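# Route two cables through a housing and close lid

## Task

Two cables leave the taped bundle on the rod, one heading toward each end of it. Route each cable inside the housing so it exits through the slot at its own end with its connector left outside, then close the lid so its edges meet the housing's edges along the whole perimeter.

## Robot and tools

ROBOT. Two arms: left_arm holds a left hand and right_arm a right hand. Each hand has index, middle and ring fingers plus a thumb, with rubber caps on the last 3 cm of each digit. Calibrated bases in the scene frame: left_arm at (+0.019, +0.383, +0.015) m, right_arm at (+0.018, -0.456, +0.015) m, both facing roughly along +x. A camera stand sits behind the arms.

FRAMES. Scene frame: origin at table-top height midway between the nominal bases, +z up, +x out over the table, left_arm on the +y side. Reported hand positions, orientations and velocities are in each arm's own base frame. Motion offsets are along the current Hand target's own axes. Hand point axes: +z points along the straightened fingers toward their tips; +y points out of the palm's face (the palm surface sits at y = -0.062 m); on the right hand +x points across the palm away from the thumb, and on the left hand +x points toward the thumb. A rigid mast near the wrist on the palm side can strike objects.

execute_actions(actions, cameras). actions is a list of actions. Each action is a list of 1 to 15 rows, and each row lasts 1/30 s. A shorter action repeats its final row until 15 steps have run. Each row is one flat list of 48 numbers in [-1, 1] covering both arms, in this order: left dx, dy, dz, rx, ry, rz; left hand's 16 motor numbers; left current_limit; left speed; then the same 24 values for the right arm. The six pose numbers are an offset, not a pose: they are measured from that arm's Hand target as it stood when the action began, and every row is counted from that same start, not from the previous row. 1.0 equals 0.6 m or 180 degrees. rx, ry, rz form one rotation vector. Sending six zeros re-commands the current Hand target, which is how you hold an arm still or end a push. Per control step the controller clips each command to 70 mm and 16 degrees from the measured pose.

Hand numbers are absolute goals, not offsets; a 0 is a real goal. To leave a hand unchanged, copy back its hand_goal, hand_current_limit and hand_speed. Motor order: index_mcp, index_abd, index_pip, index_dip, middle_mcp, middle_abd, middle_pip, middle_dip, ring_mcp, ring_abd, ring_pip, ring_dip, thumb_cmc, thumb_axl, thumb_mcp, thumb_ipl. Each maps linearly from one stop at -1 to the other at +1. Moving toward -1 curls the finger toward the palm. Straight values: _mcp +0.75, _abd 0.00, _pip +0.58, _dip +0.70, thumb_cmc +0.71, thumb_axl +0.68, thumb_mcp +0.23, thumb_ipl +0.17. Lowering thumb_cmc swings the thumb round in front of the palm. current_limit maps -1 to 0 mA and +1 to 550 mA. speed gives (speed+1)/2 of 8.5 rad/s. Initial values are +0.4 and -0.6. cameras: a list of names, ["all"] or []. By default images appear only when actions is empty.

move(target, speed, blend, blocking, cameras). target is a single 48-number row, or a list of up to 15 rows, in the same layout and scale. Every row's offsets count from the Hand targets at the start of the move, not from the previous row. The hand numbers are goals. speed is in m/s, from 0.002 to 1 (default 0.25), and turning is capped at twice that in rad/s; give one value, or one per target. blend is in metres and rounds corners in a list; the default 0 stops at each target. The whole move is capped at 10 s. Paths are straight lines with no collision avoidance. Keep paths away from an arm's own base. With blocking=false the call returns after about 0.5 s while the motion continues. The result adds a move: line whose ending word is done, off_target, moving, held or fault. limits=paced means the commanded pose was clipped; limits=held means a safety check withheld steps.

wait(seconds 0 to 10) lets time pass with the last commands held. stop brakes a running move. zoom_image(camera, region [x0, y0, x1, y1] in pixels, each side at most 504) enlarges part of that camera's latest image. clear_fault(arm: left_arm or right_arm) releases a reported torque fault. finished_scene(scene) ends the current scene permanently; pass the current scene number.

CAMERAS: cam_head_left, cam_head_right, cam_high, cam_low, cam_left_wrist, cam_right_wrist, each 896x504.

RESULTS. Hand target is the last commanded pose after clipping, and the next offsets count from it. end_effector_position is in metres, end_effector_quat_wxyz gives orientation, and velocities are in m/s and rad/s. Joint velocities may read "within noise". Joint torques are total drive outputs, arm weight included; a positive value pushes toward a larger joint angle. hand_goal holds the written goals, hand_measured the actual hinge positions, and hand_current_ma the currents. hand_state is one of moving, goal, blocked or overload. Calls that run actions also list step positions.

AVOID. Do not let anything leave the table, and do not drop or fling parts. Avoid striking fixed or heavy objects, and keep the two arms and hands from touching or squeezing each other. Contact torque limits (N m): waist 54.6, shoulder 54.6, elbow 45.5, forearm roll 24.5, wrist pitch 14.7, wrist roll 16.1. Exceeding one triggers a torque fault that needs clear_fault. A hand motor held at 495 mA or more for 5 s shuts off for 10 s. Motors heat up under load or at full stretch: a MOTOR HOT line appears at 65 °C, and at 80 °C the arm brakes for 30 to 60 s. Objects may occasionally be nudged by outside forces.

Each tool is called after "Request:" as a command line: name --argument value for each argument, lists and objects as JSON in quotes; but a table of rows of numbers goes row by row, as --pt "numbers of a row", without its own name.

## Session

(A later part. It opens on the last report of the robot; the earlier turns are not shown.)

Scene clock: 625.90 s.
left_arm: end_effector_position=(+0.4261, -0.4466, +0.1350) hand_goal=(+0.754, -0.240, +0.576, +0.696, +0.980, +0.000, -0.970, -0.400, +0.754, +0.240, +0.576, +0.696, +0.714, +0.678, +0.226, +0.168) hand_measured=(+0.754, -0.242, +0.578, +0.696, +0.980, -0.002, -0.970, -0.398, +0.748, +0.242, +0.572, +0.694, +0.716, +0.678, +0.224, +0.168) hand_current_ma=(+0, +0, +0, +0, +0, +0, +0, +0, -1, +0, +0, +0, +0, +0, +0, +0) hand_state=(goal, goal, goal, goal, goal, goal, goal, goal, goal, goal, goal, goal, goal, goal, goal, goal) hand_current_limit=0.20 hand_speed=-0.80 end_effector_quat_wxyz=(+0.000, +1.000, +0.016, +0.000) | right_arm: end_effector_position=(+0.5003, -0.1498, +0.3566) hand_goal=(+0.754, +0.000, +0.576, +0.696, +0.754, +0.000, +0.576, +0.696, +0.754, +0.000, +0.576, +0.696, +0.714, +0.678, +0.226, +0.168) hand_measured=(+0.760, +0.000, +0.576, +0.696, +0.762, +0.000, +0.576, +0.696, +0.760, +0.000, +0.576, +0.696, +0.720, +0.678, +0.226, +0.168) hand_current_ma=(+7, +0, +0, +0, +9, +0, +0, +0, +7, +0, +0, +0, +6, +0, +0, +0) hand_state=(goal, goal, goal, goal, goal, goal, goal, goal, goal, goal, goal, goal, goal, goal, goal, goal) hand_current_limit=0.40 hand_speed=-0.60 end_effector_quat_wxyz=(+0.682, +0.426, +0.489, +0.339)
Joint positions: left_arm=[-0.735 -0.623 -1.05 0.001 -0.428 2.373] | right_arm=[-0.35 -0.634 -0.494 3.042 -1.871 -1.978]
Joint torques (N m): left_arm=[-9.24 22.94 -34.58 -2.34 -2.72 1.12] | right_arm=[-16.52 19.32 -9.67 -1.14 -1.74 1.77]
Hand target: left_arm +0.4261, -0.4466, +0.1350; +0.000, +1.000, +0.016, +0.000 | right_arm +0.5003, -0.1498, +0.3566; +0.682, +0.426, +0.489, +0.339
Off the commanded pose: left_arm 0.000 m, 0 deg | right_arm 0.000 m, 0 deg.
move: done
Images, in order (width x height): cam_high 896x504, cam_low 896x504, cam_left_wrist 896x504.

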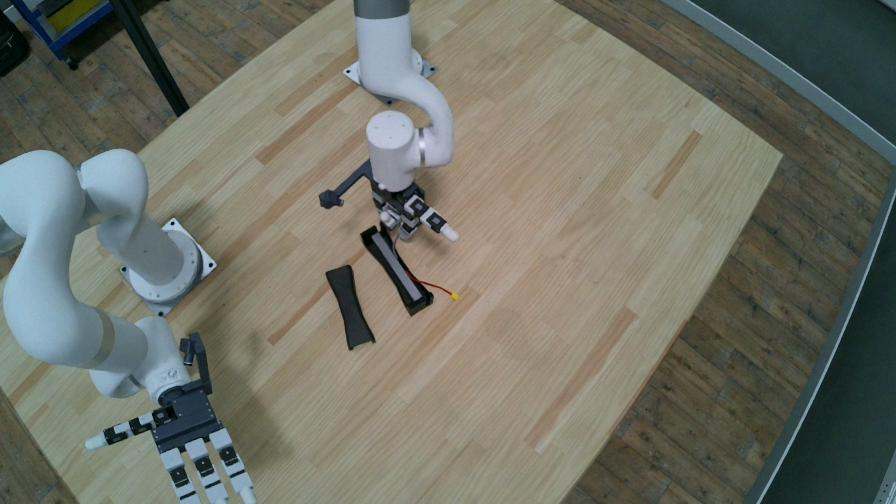

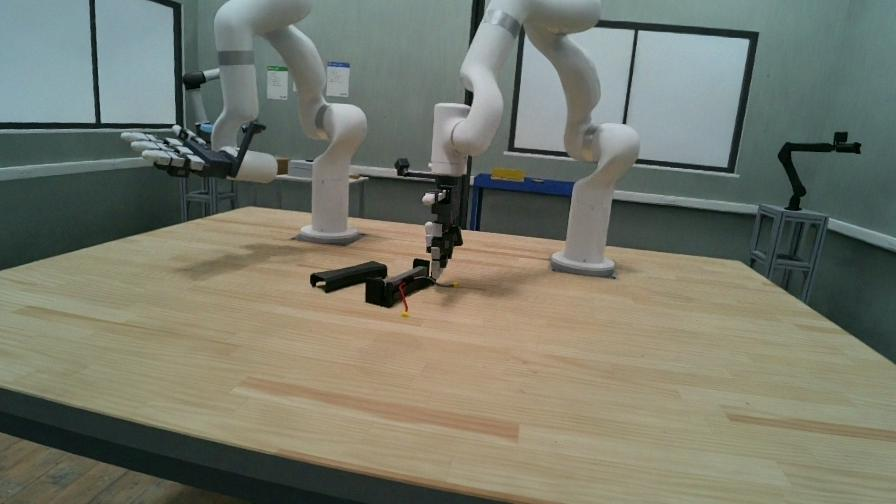

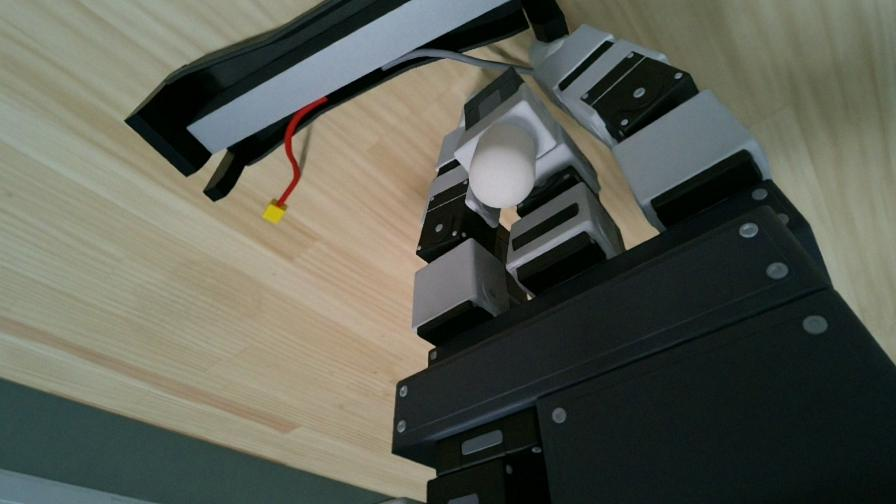

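Request:
wait --seconds 0.1 --cameras '["cam_low","cam_high","cam_left_wrist","cam_head_left"]'

Scene clock: 650.03 s.
left_arm: end_effector_position=(+0.4261, -0.4466, +0.1350) hand_goal=(+0.754, -0.240, +0.576, +0.696, +0.980, +0.000, -0.970, -0.400, +0.754, +0.240, +0.576, +0.696, +0.714, +0.678, +0.226, +0.168) hand_measured=(+0.754, -0.242, +0.578, +0.696, +0.980, -0.002, -0.970, -0.398, +0.748, +0.242, +0.572, +0.694, +0.716, +0.678, +0.224, +0.168) hand_current_ma=(+0, +0, +0, +0, +0, +0, +0, +0, -1, +0, +0, +0, +0, +0, +0, +0) hand_state=(goal, goal, goal, goal, goal, goal, goal, goal, goal, goal, goal, goal, goal, goal, goal, goal) hand_current_limit=0.20 hand_speed=-0.80 end_effector_quat_wxyz=(+0.000, +1.000, +0.016, +0.000) | right_arm: end_effector_position=(+0.5003, -0.1498, +0.3566) hand_goal=(+0.754, +0.000, +0.576, +0.696, +0.754, +0.000, +0.576, +0.696, +0.754, +0.000, +0.576, +0.696, +0.714, +0.678, +0.226, +0.168) hand_measured=(+0.760, +0.000, +0.576, +0.696, +0.762, +0.000, +0.576, +0.696, +0.760, +0.000, +0.576, +0.696, +0.720, +0.678, +0.226, +0.168) hand_current_ma=(+7, +0, +0, +0, +9, +0, +0, +0, +7, +0, +0, +0, +6, +0, +0, +0) hand_state=(goal, goal, goal, goal, goal, goal, goal, goal, goal, goal, goal, goal, goal, goal, goal, goal) hand_current_limit=0.40 hand_speed=-0.60 end_effector_quat_wxyz=(+0.682, +0.426, +0.489, +0.339)
Joint positions: left_arm=[-0.735 -0.623 -1.05 0.001 -0.428 2.373] | right_arm=[-0.35 -0.634 -0.494 3.042 -1.871 -1.978]
Joint torques (N m): left_arm=[14.45 23.01 -34.31 -2.23 -2.69 0.83] | right_arm=[-16.41 18.9 -9.45 -1.65 -1.86 1.79]
Hand target: left_arm +0.4261, -0.4466, +0.1350; +0.000, +1.000, +0.016, +0.000 | right_arm +0.5003, -0.1498, +0.3566; +0.682, +0.426, +0.489, +0.339
Off the commanded pose: left_arm 0.000 m, 0 deg | right_arm 0.000 m, 0 deg.
wait: 0.10 s; at rest from the start
Images, in order (width x height): cam_head_left 896x504, cam_high 896x504, cam_low 896x504, cam_left_wrist 896x504.

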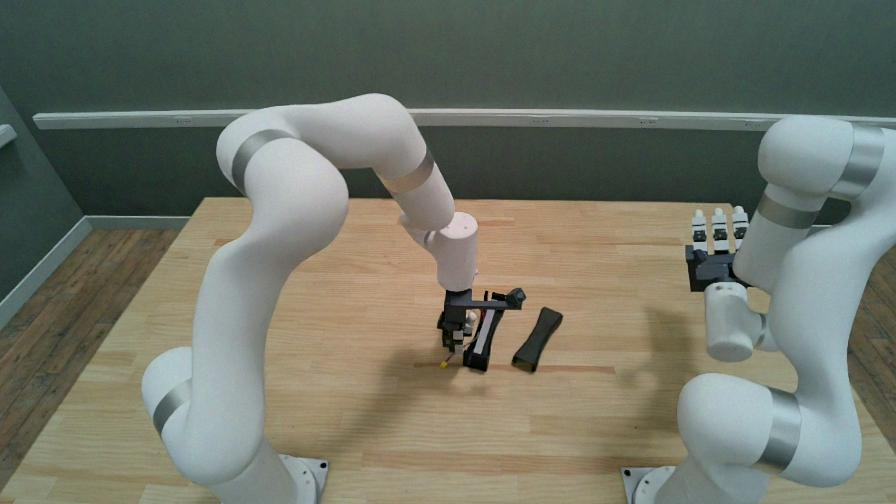

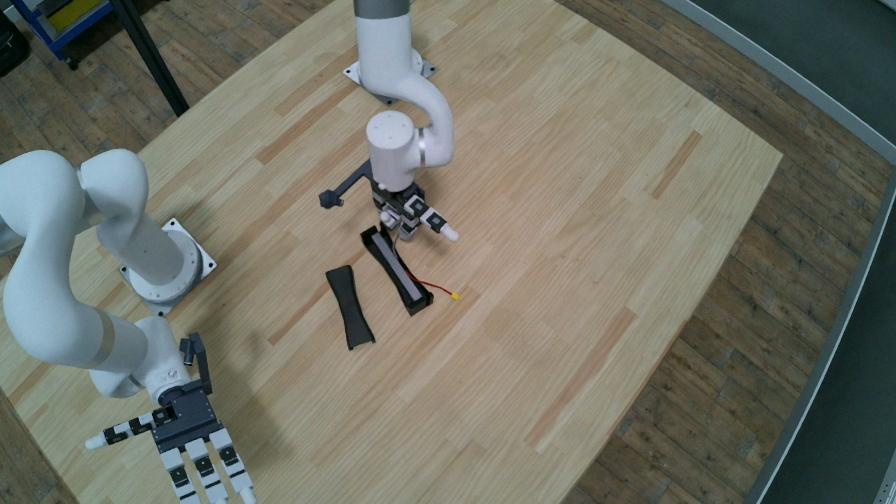

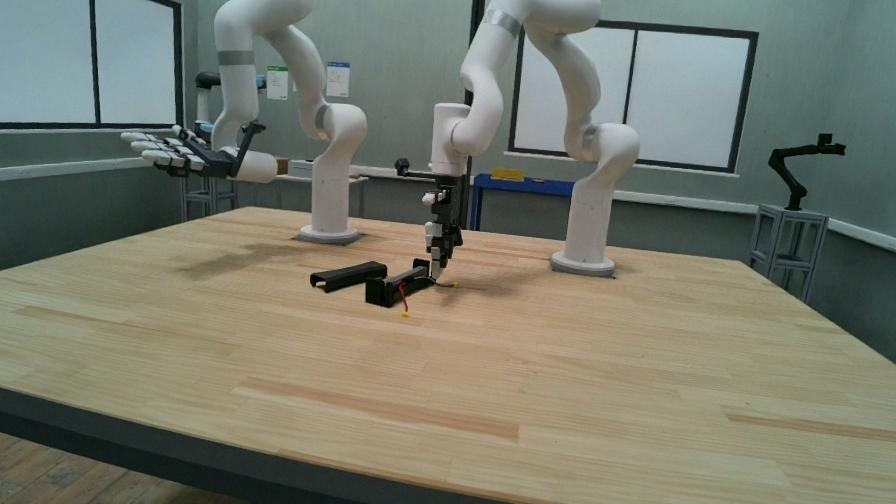

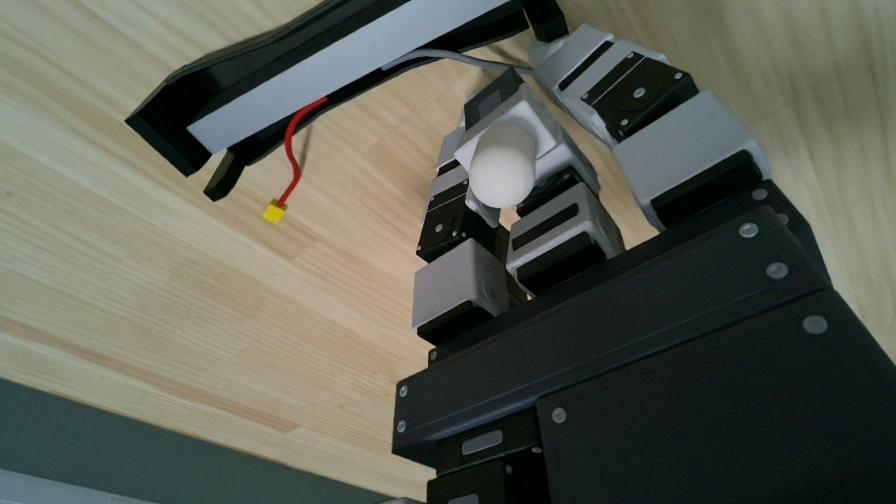

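Request:
zoom_image --camera "cam_low" --region '[360, 220, 500, 320]'

Request:
zoom_image --camera "cam_left_wrist" --region '[350, 0, 700, 220]'

Request:
zoom_image --camera "cam_high" --region '[340, 180, 480, 280]'

Scaled by 3.600 from the camera's 896x504 image, which has a finer 1280x720 frame.

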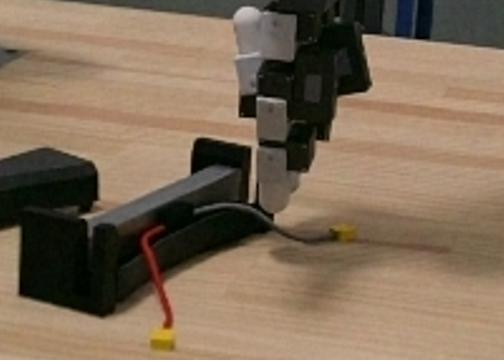

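Scaled by 1.440 from the camera's 896x504 image, which has a finer 1280x720 frame.

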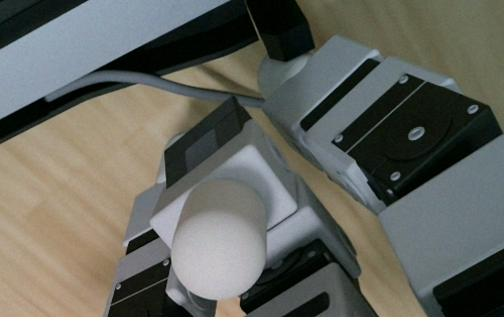

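Scaled by 3.600 from the camera's 896x504 image, which has a finer 1280x720 frame.

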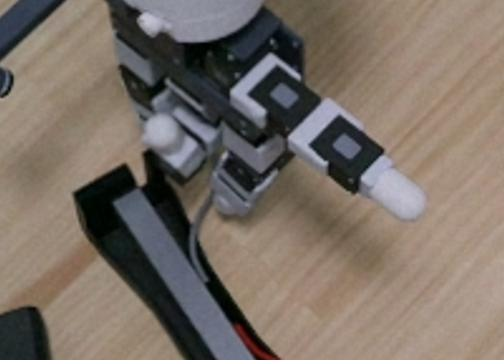

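Request:
move --target '[0,0,0.047,0,0,0,0.754,-0.24,0.576,0.696,0.98,0,-0.97,-0.4,0.754,0.24,0.576,0.696,0.714,0.678,0.226,0.168,-0.6,-0.8,0,0,0,0,0,0,0.754,0,0.576,0.696,0.754,0,0.576,0.696,0.754,0,0.576,0.696,0.714,0.678,0.226,0.168,0.4,-0.6]' --speed 0.05 --cameras '["cam_low","cam_high","cam_left_wrist"]'

Request:
zoom_image --camera "cam_low" --region '[390, 230, 480, 310]'

Request:
zoom_image --camera "cam_left_wrist" --region '[350, 0, 700, 220]'

Scene clock: 670.50 s.
left_arm: end_effector_position=(+0.4261, -0.4466, +0.1069) hand_goal=(+0.754, -0.240, +0.576, +0.696, +0.980, +0.000, -0.970, -0.400, +0.754, +0.240, +0.576, +0.696, +0.714, +0.678, +0.226, +0.168) hand_measured=(+0.754, -0.242, +0.578, +0.696, +0.980, -0.002, -0.970, -0.398, +0.750, +0.242, +0.574, +0.694, +0.716, +0.678, +0.224, +0.168) hand_current_ma=(+0, +0, +0, +0, +0, +0, +0, +0, -1, +0, +0, +0, +0, +0, +0, +0) hand_state=(goal, goal, goal, goal, goal, goal, goal, goal, goal, goal, goal, goal, goal, goal, goal, goal) hand_current_limit=-0.60 hand_speed=-0.80 end_effector_quat_wxyz=(+0.000, +1.000, +0.016, +0.000) | right_arm: end_effector_position=(+0.5003, -0.1498, +0.3566) hand_goal=(+0.754, +0.000, +0.576, +0.696, +0.754, +0.000, +0.576, +0.696, +0.754, +0.000, +0.576, +0.696, +0.714, +0.678, +0.226, +0.168) hand_measured=(+0.760, +0.000, +0.576, +0.696, +0.762, +0.000, +0.576, +0.696, +0.760, +0.000, +0.576, +0.696, +0.720, +0.678, +0.226, +0.168) hand_current_ma=(+7, +0, +0, +0, +9, +0, +0, +0, +7, +0, +0, +0, +6, +0, +0, +0) hand_state=(goal, goal, goal, goal, goal, goal, goal, goal, goal, goal, goal, goal, goal, goal, goal, goal) hand_current_limit=0.40 hand_speed=-0.60 end_effector_quat_wxyz=(+0.682, +0.426, +0.489, +0.339)
Joint positions: left_arm=[-0.735 -0.677 -1.053 0.001 -0.377 2.373] | right_arm=[-0.35 -0.634 -0.494 3.042 -1.871 -1.978]
Joint torques (N m): left_arm=[14.3 24.07 -33.51 0.81 3.14 -0.38] | right_arm=[-16.16 19.66 -9.48 -1.23 -1.99 1.79]
Hand target: left_arm +0.4261, -0.4466, +0.1068; +0.000, +1.000, +0.016, +0.000 | right_arm +0.5003, -0.1498, +0.3566; +0.682, +0.426, +0.489, +0.339
Off the commanded pose: left_arm 0.000 m, 0 deg | right_arm 0.000 m, 0 deg.
move: done
Images, in order (width x height): cam_high 896x504, cam_low 896x504, cam_left_wrist 896x504.

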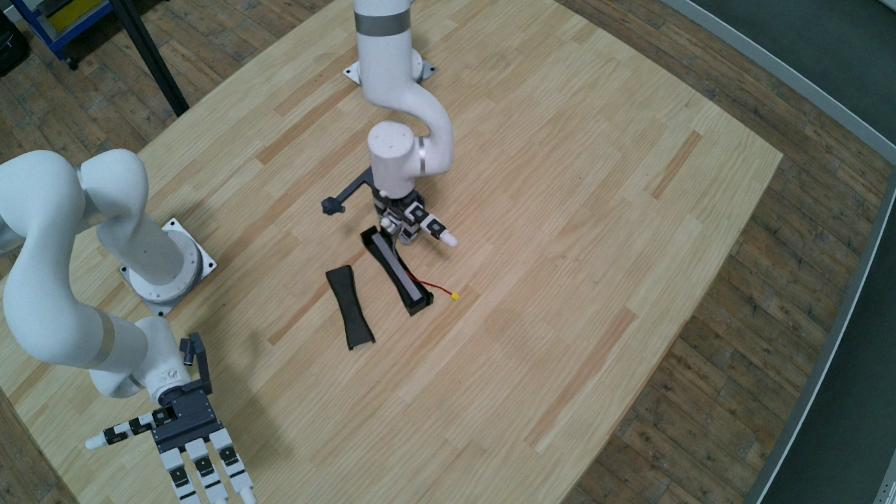

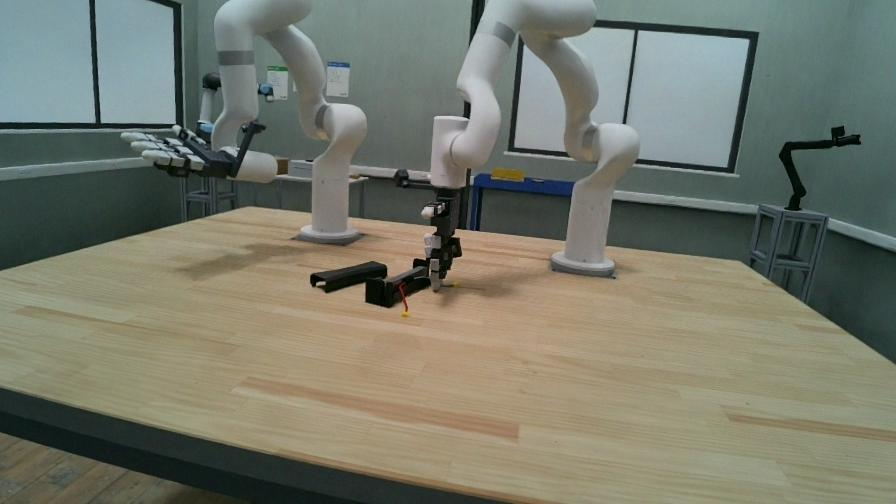

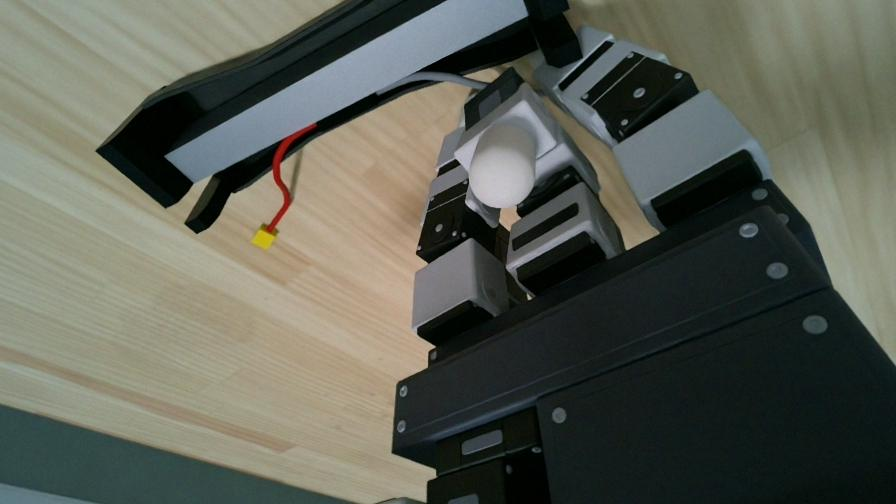

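Scaled by 5.600 from the camera's 896x504 image, which has a finer 1280x720 frame.

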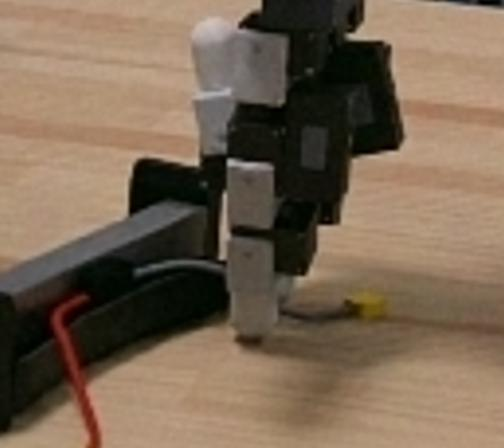

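Scaled by 1.440 from the camera's 896x504 image, which has a finer 1280x720 frame.

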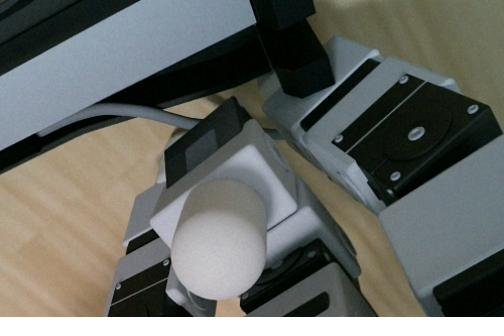

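Request:
move --target '[0,0,0,0,0,0,0.754,-0.6,0.576,0.696,0.98,0,-0.97,-0.4,0.754,0.6,0.576,0.696,0.714,0.678,0.226,0.168,0.2,-0.9,0,0,0,0,0,0,0.754,0,0.576,0.696,0.754,0,0.576,0.696,0.754,0,0.576,0.696,0.714,0.678,0.226,0.168,0.4,-0.6]' --speed 0.05 --cameras '["cam_low","cam_high","cam_left_wrist"]'

Request:
zoom_image --camera "cam_low" --region '[390, 230, 480, 310]'

Request:
zoom_image --camera "cam_left_wrist" --region '[350, 0, 700, 220]'

Scene clock: 675.97 s.
left_arm: end_effector_position=(+0.4261, -0.4466, +0.1068) hand_goal=(+0.754, -0.600, +0.576, +0.696, +0.980, +0.000, -0.970, -0.400, +0.754, +0.600, +0.576, +0.696, +0.714, +0.678, +0.226, +0.168) hand_measured=(+0.750, -0.372, +0.574, +0.696, +0.980, -0.002, -0.970, -0.398, +0.752, +0.372, +0.574, +0.694, +0.716, +0.678, +0.224, +0.168) hand_current_ma=(-1, +329, +0, +0, +0, +0, +0, +0, +0, -328, +0, +0, +0, +0, +0, +0) hand_state=(goal, blocked, goal, goal, goal, goal, goal, goal, goal, blocked, goal, goal, goal, goal, goal, goal) hand_current_limit=0.20 hand_speed=-0.90 end_effector_quat_wxyz=(+0.000, +1.000, +0.016, +0.000) | right_arm: end_effector_position=(+0.5003, -0.1498, +0.3566) hand_goal=(+0.754, +0.000, +0.576, +0.696, +0.754, +0.000, +0.576, +0.696, +0.754, +0.000, +0.576, +0.696, +0.714, +0.678, +0.226, +0.168) hand_measured=(+0.760, +0.000, +0.576, +0.696, +0.762, +0.000, +0.576, +0.696, +0.760, +0.000, +0.576, +0.696, +0.720, +0.678, +0.226, +0.168) hand_current_ma=(+7, +0, +0, +0, +9, +0, +0, +0, +7, +0, +0, +0, +6, +0, +0, +0) hand_state=(goal, goal, goal, goal, goal, goal, goal, goal, goal, goal, goal, goal, goal, goal, goal, goal) hand_current_limit=0.40 hand_speed=-0.60 end_effector_quat_wxyz=(+0.682, +0.426, +0.489, +0.339)
Joint positions: left_arm=[-0.735 -0.677 -1.053 0.001 -0.377 2.373] | right_arm=[-0.35 -0.634 -0.494 3.042 -1.871 -1.978]
Joint torques (N m): left_arm=[15.35 23.55 -31.72 2.25 2.99 -0.93] | right_arm=[-16.55 19.21 -9.45 -1.43 -2.01 1.71]
Hand target: left_arm +0.4261, -0.4466, +0.1068; +0.000, +1.000, +0.016, +0.000 | right_arm +0.5003, -0.1498, +0.3566; +0.682, +0.426, +0.489, +0.339
Off the commanded pose: left_arm 0.000 m, 0 deg | right_arm 0.000 m, 0 deg.
move: done
Images, in order (width x height): cam_high 896x504, cam_low 896x504, cam_left_wrist 896x504.

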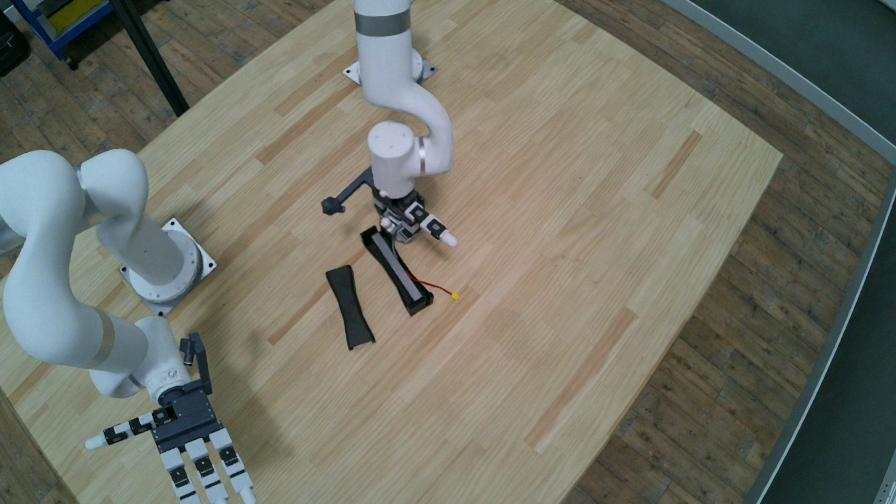

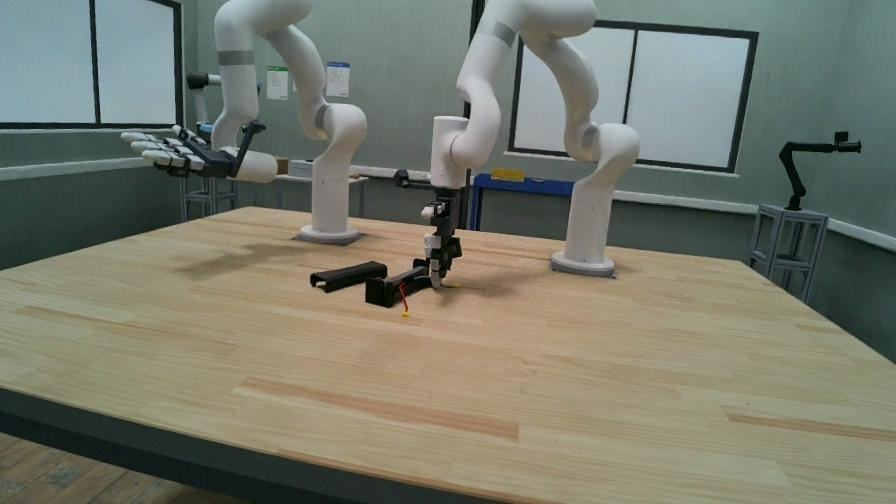

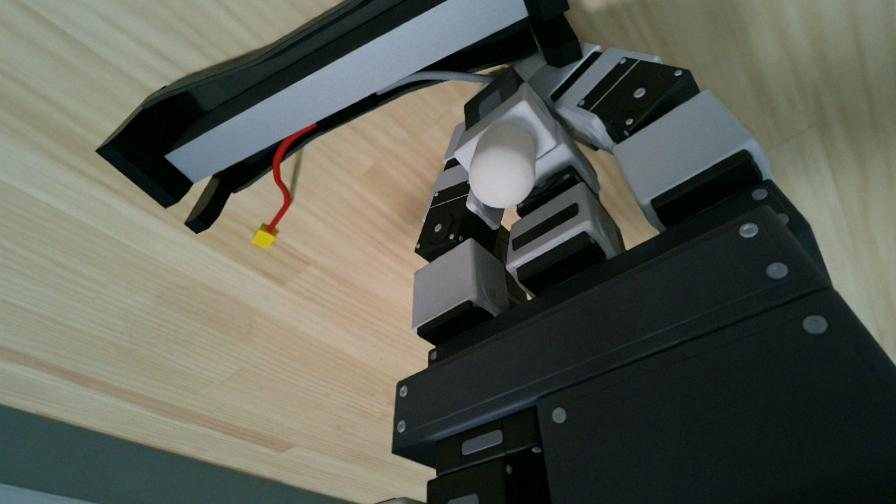

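Scaled by 5.600 from the camera's 896x504 image, which has a finer 1280x720 frame.

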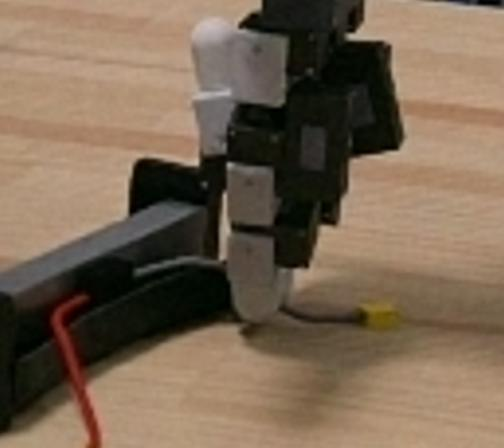

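Scaled by 1.440 from the camera's 896x504 image, which has a finer 1280x720 frame.

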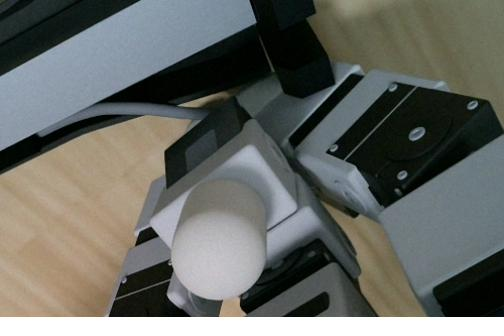

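Request:
move --target '[0,0,-0.042,0,0,0,0.754,-0.6,0.576,0.696,0.98,0,-0.97,-0.4,0.754,0.6,0.576,0.696,0.714,0.678,0.226,0.168,0.2,-0.9,0,0,0,0,0,0,0.754,0,0.576,0.696,0.754,0,0.576,0.696,0.754,0,0.576,0.696,0.714,0.678,0.226,0.168,0.4,-0.6]' --speed 0.04 --cameras '["cam_low","cam_high","cam_left_wrist"]'

Request:
zoom_image --camera "cam_low" --region '[390, 230, 480, 310]'

Scene clock: 684.77 s.
left_arm: end_effector_position=(+0.4261, -0.4466, +0.1320) hand_goal=(+0.754, -0.600, +0.576, +0.696, +0.980, +0.000, -0.970, -0.400, +0.754, +0.600, +0.576, +0.696, +0.714, +0.678, +0.226, +0.168) hand_measured=(+0.748, -0.372, +0.574, +0.696, +0.980, -0.002, -0.970, -0.398, +0.754, +0.374, +0.574, +0.694, +0.716, +0.678, +0.224, +0.168) hand_current_ma=(-1, +330, +0, +0, +0, +0, +0, +0, +0, -330, +0, +0, +0, +0, +0, +0) hand_state=(goal, blocked, goal, goal, goal, goal, goal, goal, goal, blocked, goal, goal, goal, goal, goal, goal) hand_current_limit=0.20 hand_speed=-0.90 end_effector_quat_wxyz=(+0.000, +1.000, +0.016, +0.000) | right_arm: end_effector_position=(+0.5003, -0.1498, +0.3566) hand_goal=(+0.754, +0.000, +0.576, +0.696, +0.754, +0.000, +0.576, +0.696, +0.754, +0.000, +0.576, +0.696, +0.714, +0.678, +0.226, +0.168) hand_measured=(+0.760, +0.000, +0.576, +0.696, +0.762, +0.000, +0.576, +0.696, +0.760, +0.000, +0.576, +0.696, +0.720, +0.678, +0.226, +0.168) hand_current_ma=(+7, +0, +0, +0, +9, +0, +0, +0, +7, +0, +0, +0, +6, +0, +0, +0) hand_state=(goal, goal, goal, goal, goal, goal, goal, goal, goal, goal, goal, goal, goal, goal, goal, goal) hand_current_limit=0.40 hand_speed=-0.60 end_effector_quat_wxyz=(+0.682, +0.426, +0.489, +0.339)
Joint positions: left_arm=[-0.735 -0.628 -1.05 0.001 -0.422 2.373] | right_arm=[-0.35 -0.634 -0.494 3.042 -1.871 -1.978]
Joint torques (N m): left_arm=[12.44 48.49 -15.72 -1.61 -2.84 0.29] | right_arm=[-16.13 19.5 -9.66 -1.44 -2.2 1.76]
Hand target: left_arm +0.4261, -0.4466, +0.1320; +0.000, +1.000, +0.016, +0.000 | right_arm +0.5003, -0.1498, +0.3566; +0.682, +0.426, +0.489, +0.339
Off the commanded pose: left_arm 0.000 m, 0 deg | right_arm 0.000 m, 0 deg.
move: done
Images, in order (width x height): cam_high 896x504, cam_low 896x504, cam_left_wrist 896x504.

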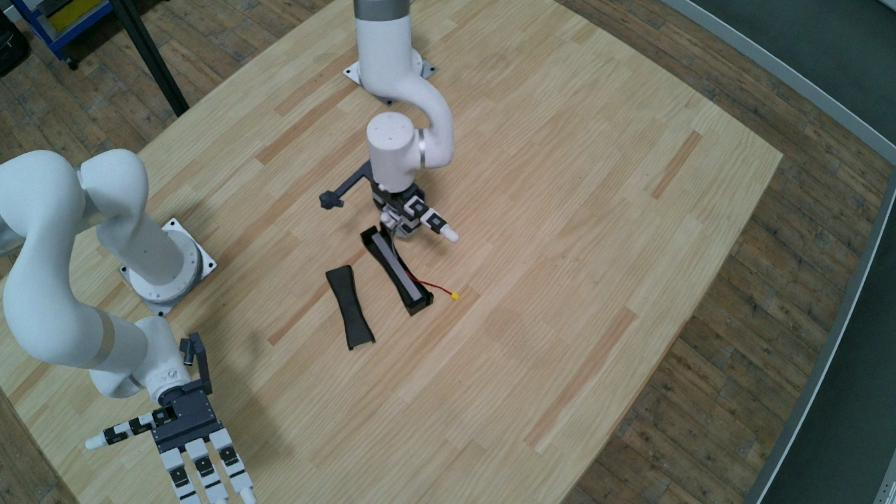

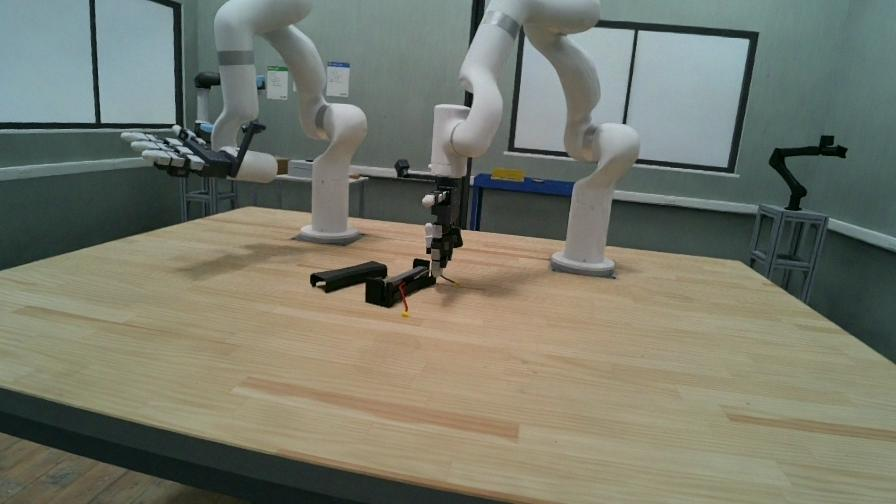

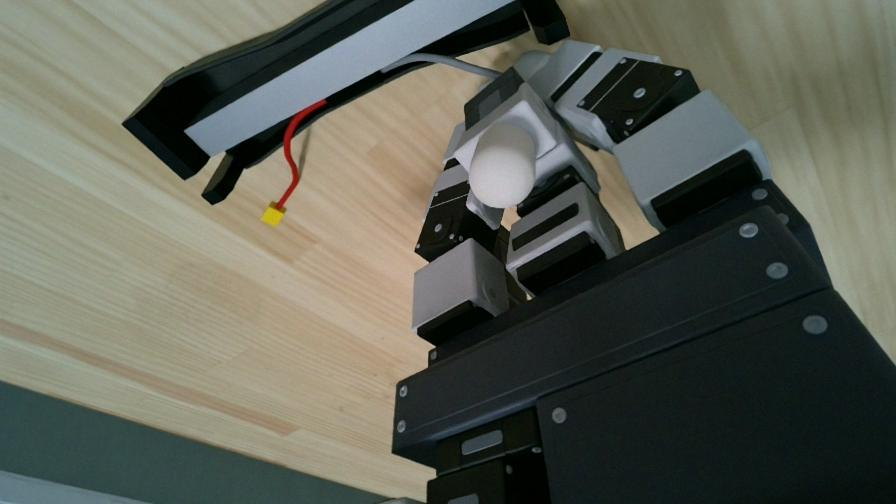

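Scaled by 5.600 from the camera's 896x504 image, which has a finer 1280x720 frame.

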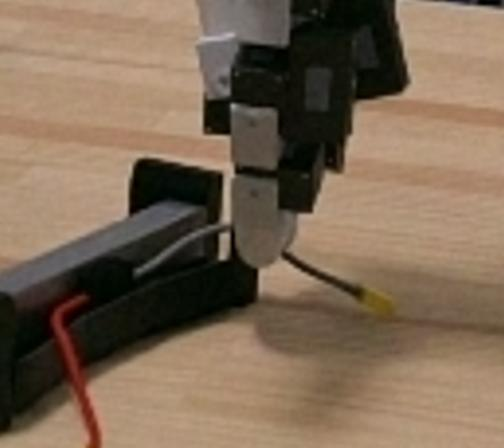

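Request:
zoom_image --camera "cam_left_wrist" --region '[100, 70, 350, 240]'

Request:
zoom_image --camera "cam_high" --region '[350, 200, 480, 330]'

Scaled by 2.016 from the camera's 896x504 image, which has a finer 1280x720 frame.

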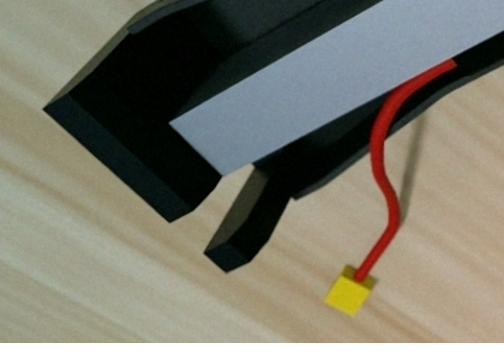

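Scaled by 3.877 from the camera's 896x504 image, which has a finer 1280x720 frame.

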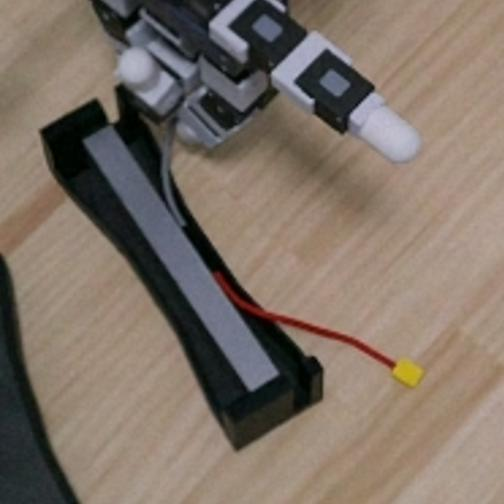

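Request:
zoom_image --camera "cam_high" --region '[355, 220, 395, 250]'

Request:
zoom_image --camera "cam_high" --region '[400, 285, 440, 320]'

Request:
zoom_image --camera "cam_low" --region '[355, 250, 445, 310]'

Scaled by 12.600 from the camera's 896x504 image, which has a finer 1280x720 frame.

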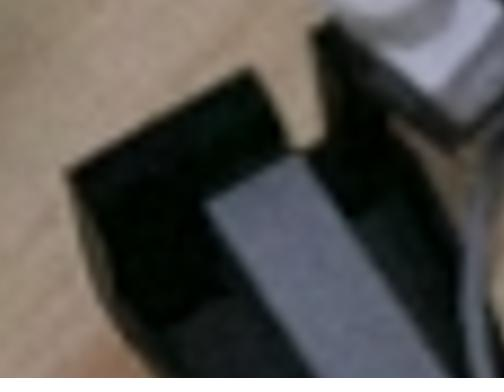

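Scaled by 12.600 from the camera's 896x504 image, which has a finer 1280x720 frame.

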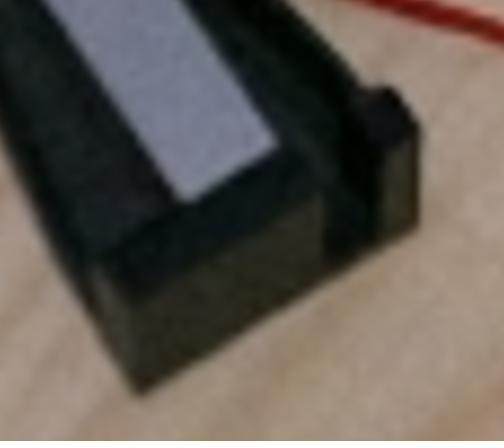

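Scaled by 5.600 from the camera's 896x504 image, which has a finer 1280x720 frame.

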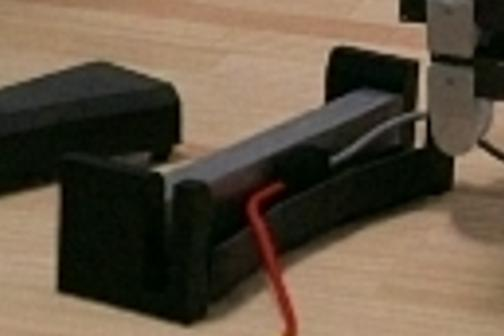

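Request:
move --pt "0.0476 -0.0197 -0.0217 0 0 -0.1333 0.754 -0.6 0.576 0.696 0.98 0 -0.97 -0.4 0.754 0.6 0.576 0.696 0.714 0.678 0.226 0.168 0.2 -0.9 0 0 0 0 0 0 0.754 0 0.576 0.696 0.754 0 0.576 0.696 0.754 0 0.576 0.696 0.714 0.678 0.226 0.168 0.4 -0.6" --pt "0.0794 -0.0567 -0.0433 0 0 -0.2667 0.754 -0.6 0.576 0.696 0.98 0 -0.97 -0.4 0.754 0.6 0.576 0.696 0.714 0.678 0.226 0.168 0.2 -0.9 0 0 0 0 0 0 0.754 0 0.576 0.696 0.754 0 0.576 0.696 0.754 0 0.576 0.696 0.714 0.678 0.226 0.168 0.4 -0.6" --pt "0.0873 -0.1012 -0.0767 0 0 -0.4006 0.754 -0.6 0.576 0.696 0.98 0 -0.97 -0.4 0.754 0.6 0.576 0.696 0.714 0.678 0.226 0.168 0.2 -0.9 0 0 0 0 0 0 0.754 0 0.576 0.696 0.754 0 0.576 0.696 0.754 0 0.576 0.696 0.714 0.678 0.226 0.168 0.4 -0.6" --blend '[0.003,0.003,0]' --speed 0.1 --cameras '["cam_low","cam_high","cam_left_wrist","cam_head_left"]'

Request:
zoom_image --camera "cam_low" --region '[370, 210, 480, 310]'

Request:
zoom_image --camera "cam_high" --region '[340, 190, 440, 280]'

Scene clock: 789.87 s.
left_arm: end_effector_position=(+0.4765, -0.3842, +0.1781) hand_goal=(+0.754, -0.600, +0.576, +0.696, +0.980, +0.000, -0.970, -0.400, +0.754, +0.600, +0.576, +0.696, +0.714, +0.678, +0.226, +0.168) hand_measured=(+0.728, -0.378, +0.558, +0.690, +0.980, -0.002, -0.970, -0.398, +0.734, +0.376, +0.564, +0.690, +0.716, +0.678, +0.224, +0.168) hand_current_ma=(-16, +330, -6, -1, +0, +0, +0, +0, -10, -330, -3, -1, +0, +0, +0, +0) hand_state=(blocked, blocked, goal, goal, goal, goal, goal, goal, blocked, blocked, goal, goal, goal, goal, goal, goal) hand_current_limit=0.20 hand_speed=-0.90 end_effector_quat_wxyz=(+0.000, +0.799, +0.602, +0.000) | right_arm: end_effector_position=(+0.5003, -0.1498, +0.3566) hand_goal=(+0.754, +0.000, +0.576, +0.696, +0.754, +0.000, +0.576, +0.696, +0.754, +0.000, +0.576, +0.696, +0.714, +0.678, +0.226, +0.168) hand_measured=(+0.760, +0.000, +0.576, +0.696, +0.762, +0.000, +0.576, +0.696, +0.760, +0.000, +0.576, +0.696, +0.720, +0.678, +0.226, +0.168) hand_current_ma=(+7, +0, +0, +0, +9, +0, +0, +0, +7, +0, +0, +0, +6, +0, +0, +0) hand_state=(goal, goal, goal, goal, goal, goal, goal, goal, goal, goal, goal, goal, goal, goal, goal, goal) hand_current_limit=0.40 hand_speed=-0.60 end_effector_quat_wxyz=(+0.682, +0.426, +0.489, +0.339)
Joint positions: left_arm=[-0.778 -0.555 -1.069 0 -0.514 1.072] | right_arm=[-0.35 -0.634 -0.494 3.042 -1.871 -1.978]
Joint torques (N m): left_arm=[-14.14 47.75 -35.65 3.84 -3.38 -1.22] | right_arm=[-15.49 19.29 -9.03 -1.34 -2.47 1.74]
Hand target: left_arm +0.4765, -0.3842, +0.1781; +0.000, +0.799, +0.602, +0.000 | right_arm +0.5003, -0.1498, +0.3566; +0.682, +0.426, +0.489, +0.339
Off the commanded pose: left_arm 0.000 m, 0 deg | right_arm 0.000 m, 0 deg.
move: done
Images, in order (width x height): cam_head_left 896x504, cam_high 896x504, cam_low 896x504, cam_left_wrist 896x504.

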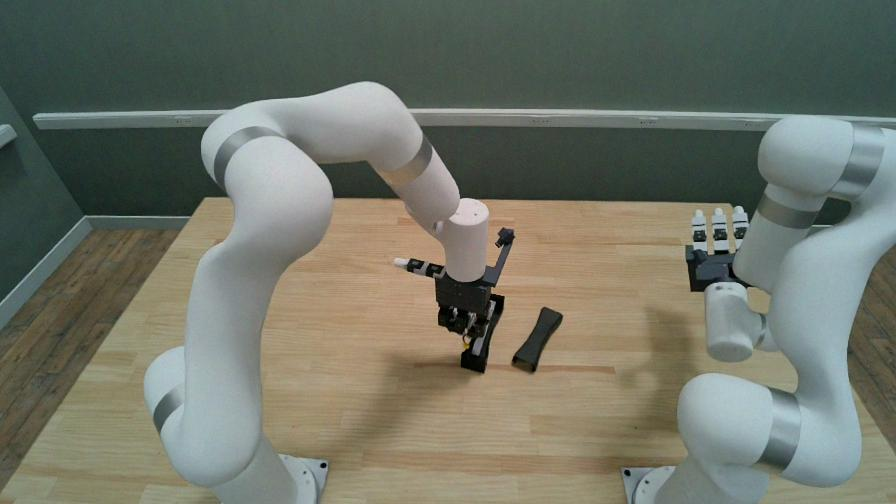

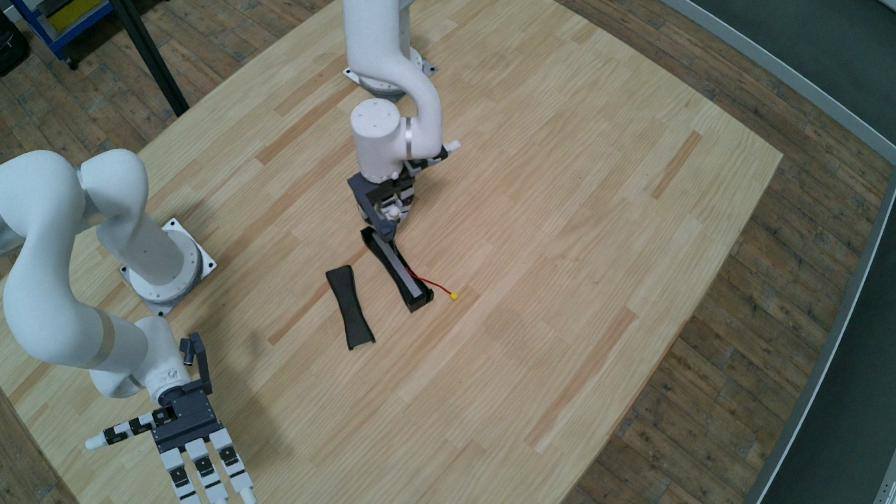

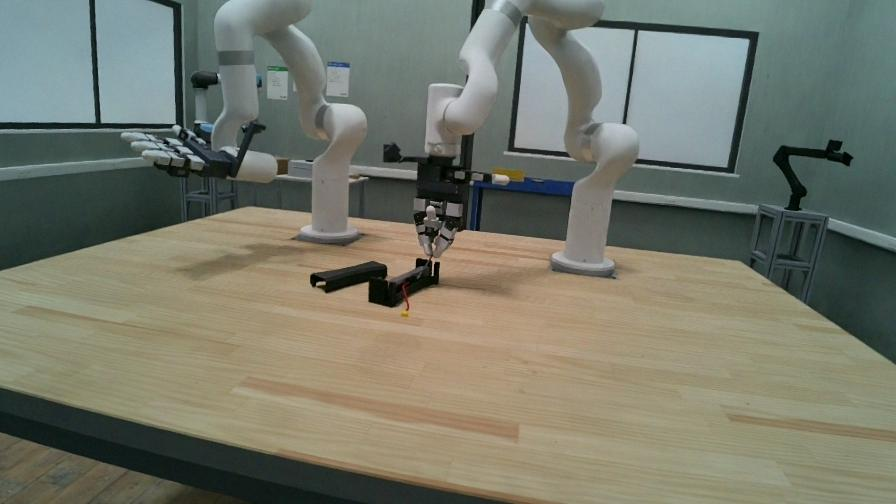

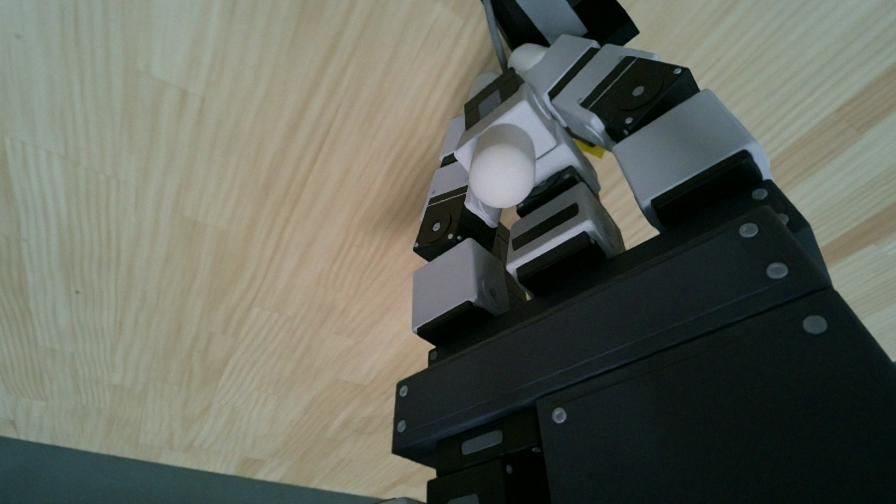

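Scaled by 4.582 from the camera's 896x504 image, which has a finer 1280x720 frame.

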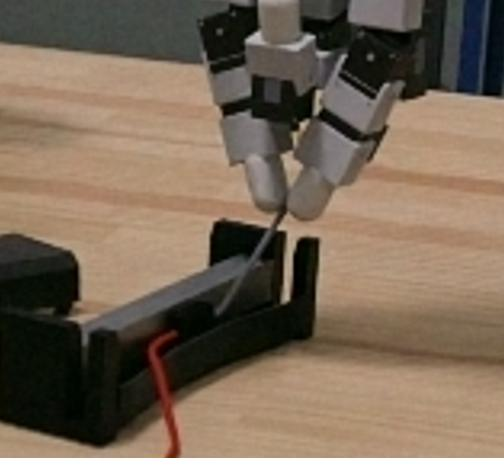

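Scaled by 5.040 from the camera's 896x504 image, which has a finer 1280x720 frame.

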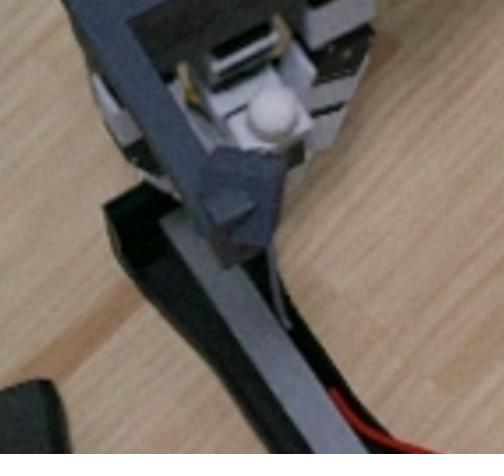

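Request:
zoom_image --camera "cam_high" --region '[355, 220, 395, 250]'

Request:
zoom_image --camera "cam_high" --region '[400, 285, 440, 320]'

Request:
zoom_image --camera "cam_low" --region '[410, 230, 460, 280]'

Scaled by 12.600 from the camera's 896x504 image, which has a finer 1280x720 frame.

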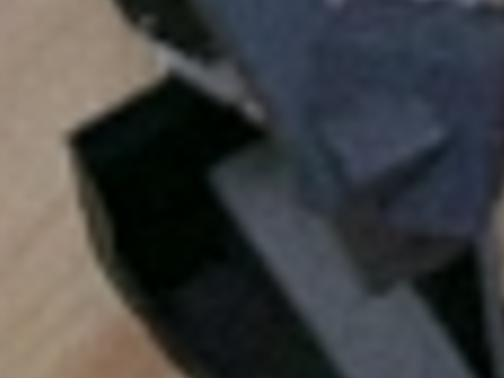

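Scaled by 12.600 from the camera's 896x504 image, which has a finer 1280x720 frame.

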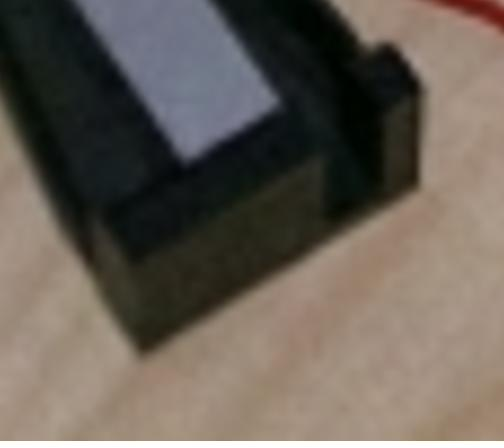

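Scaled by 10.080 from the camera's 896x504 image, which has a finer 1280x720 frame.

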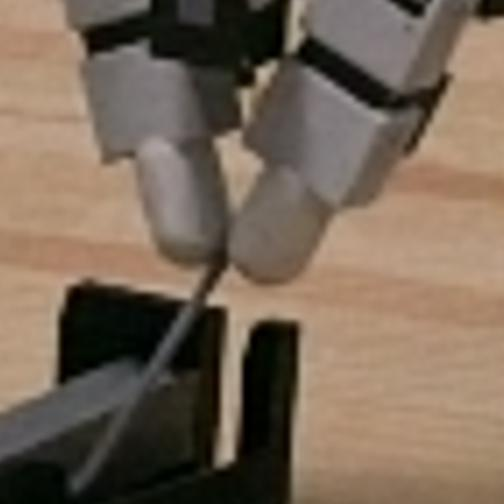

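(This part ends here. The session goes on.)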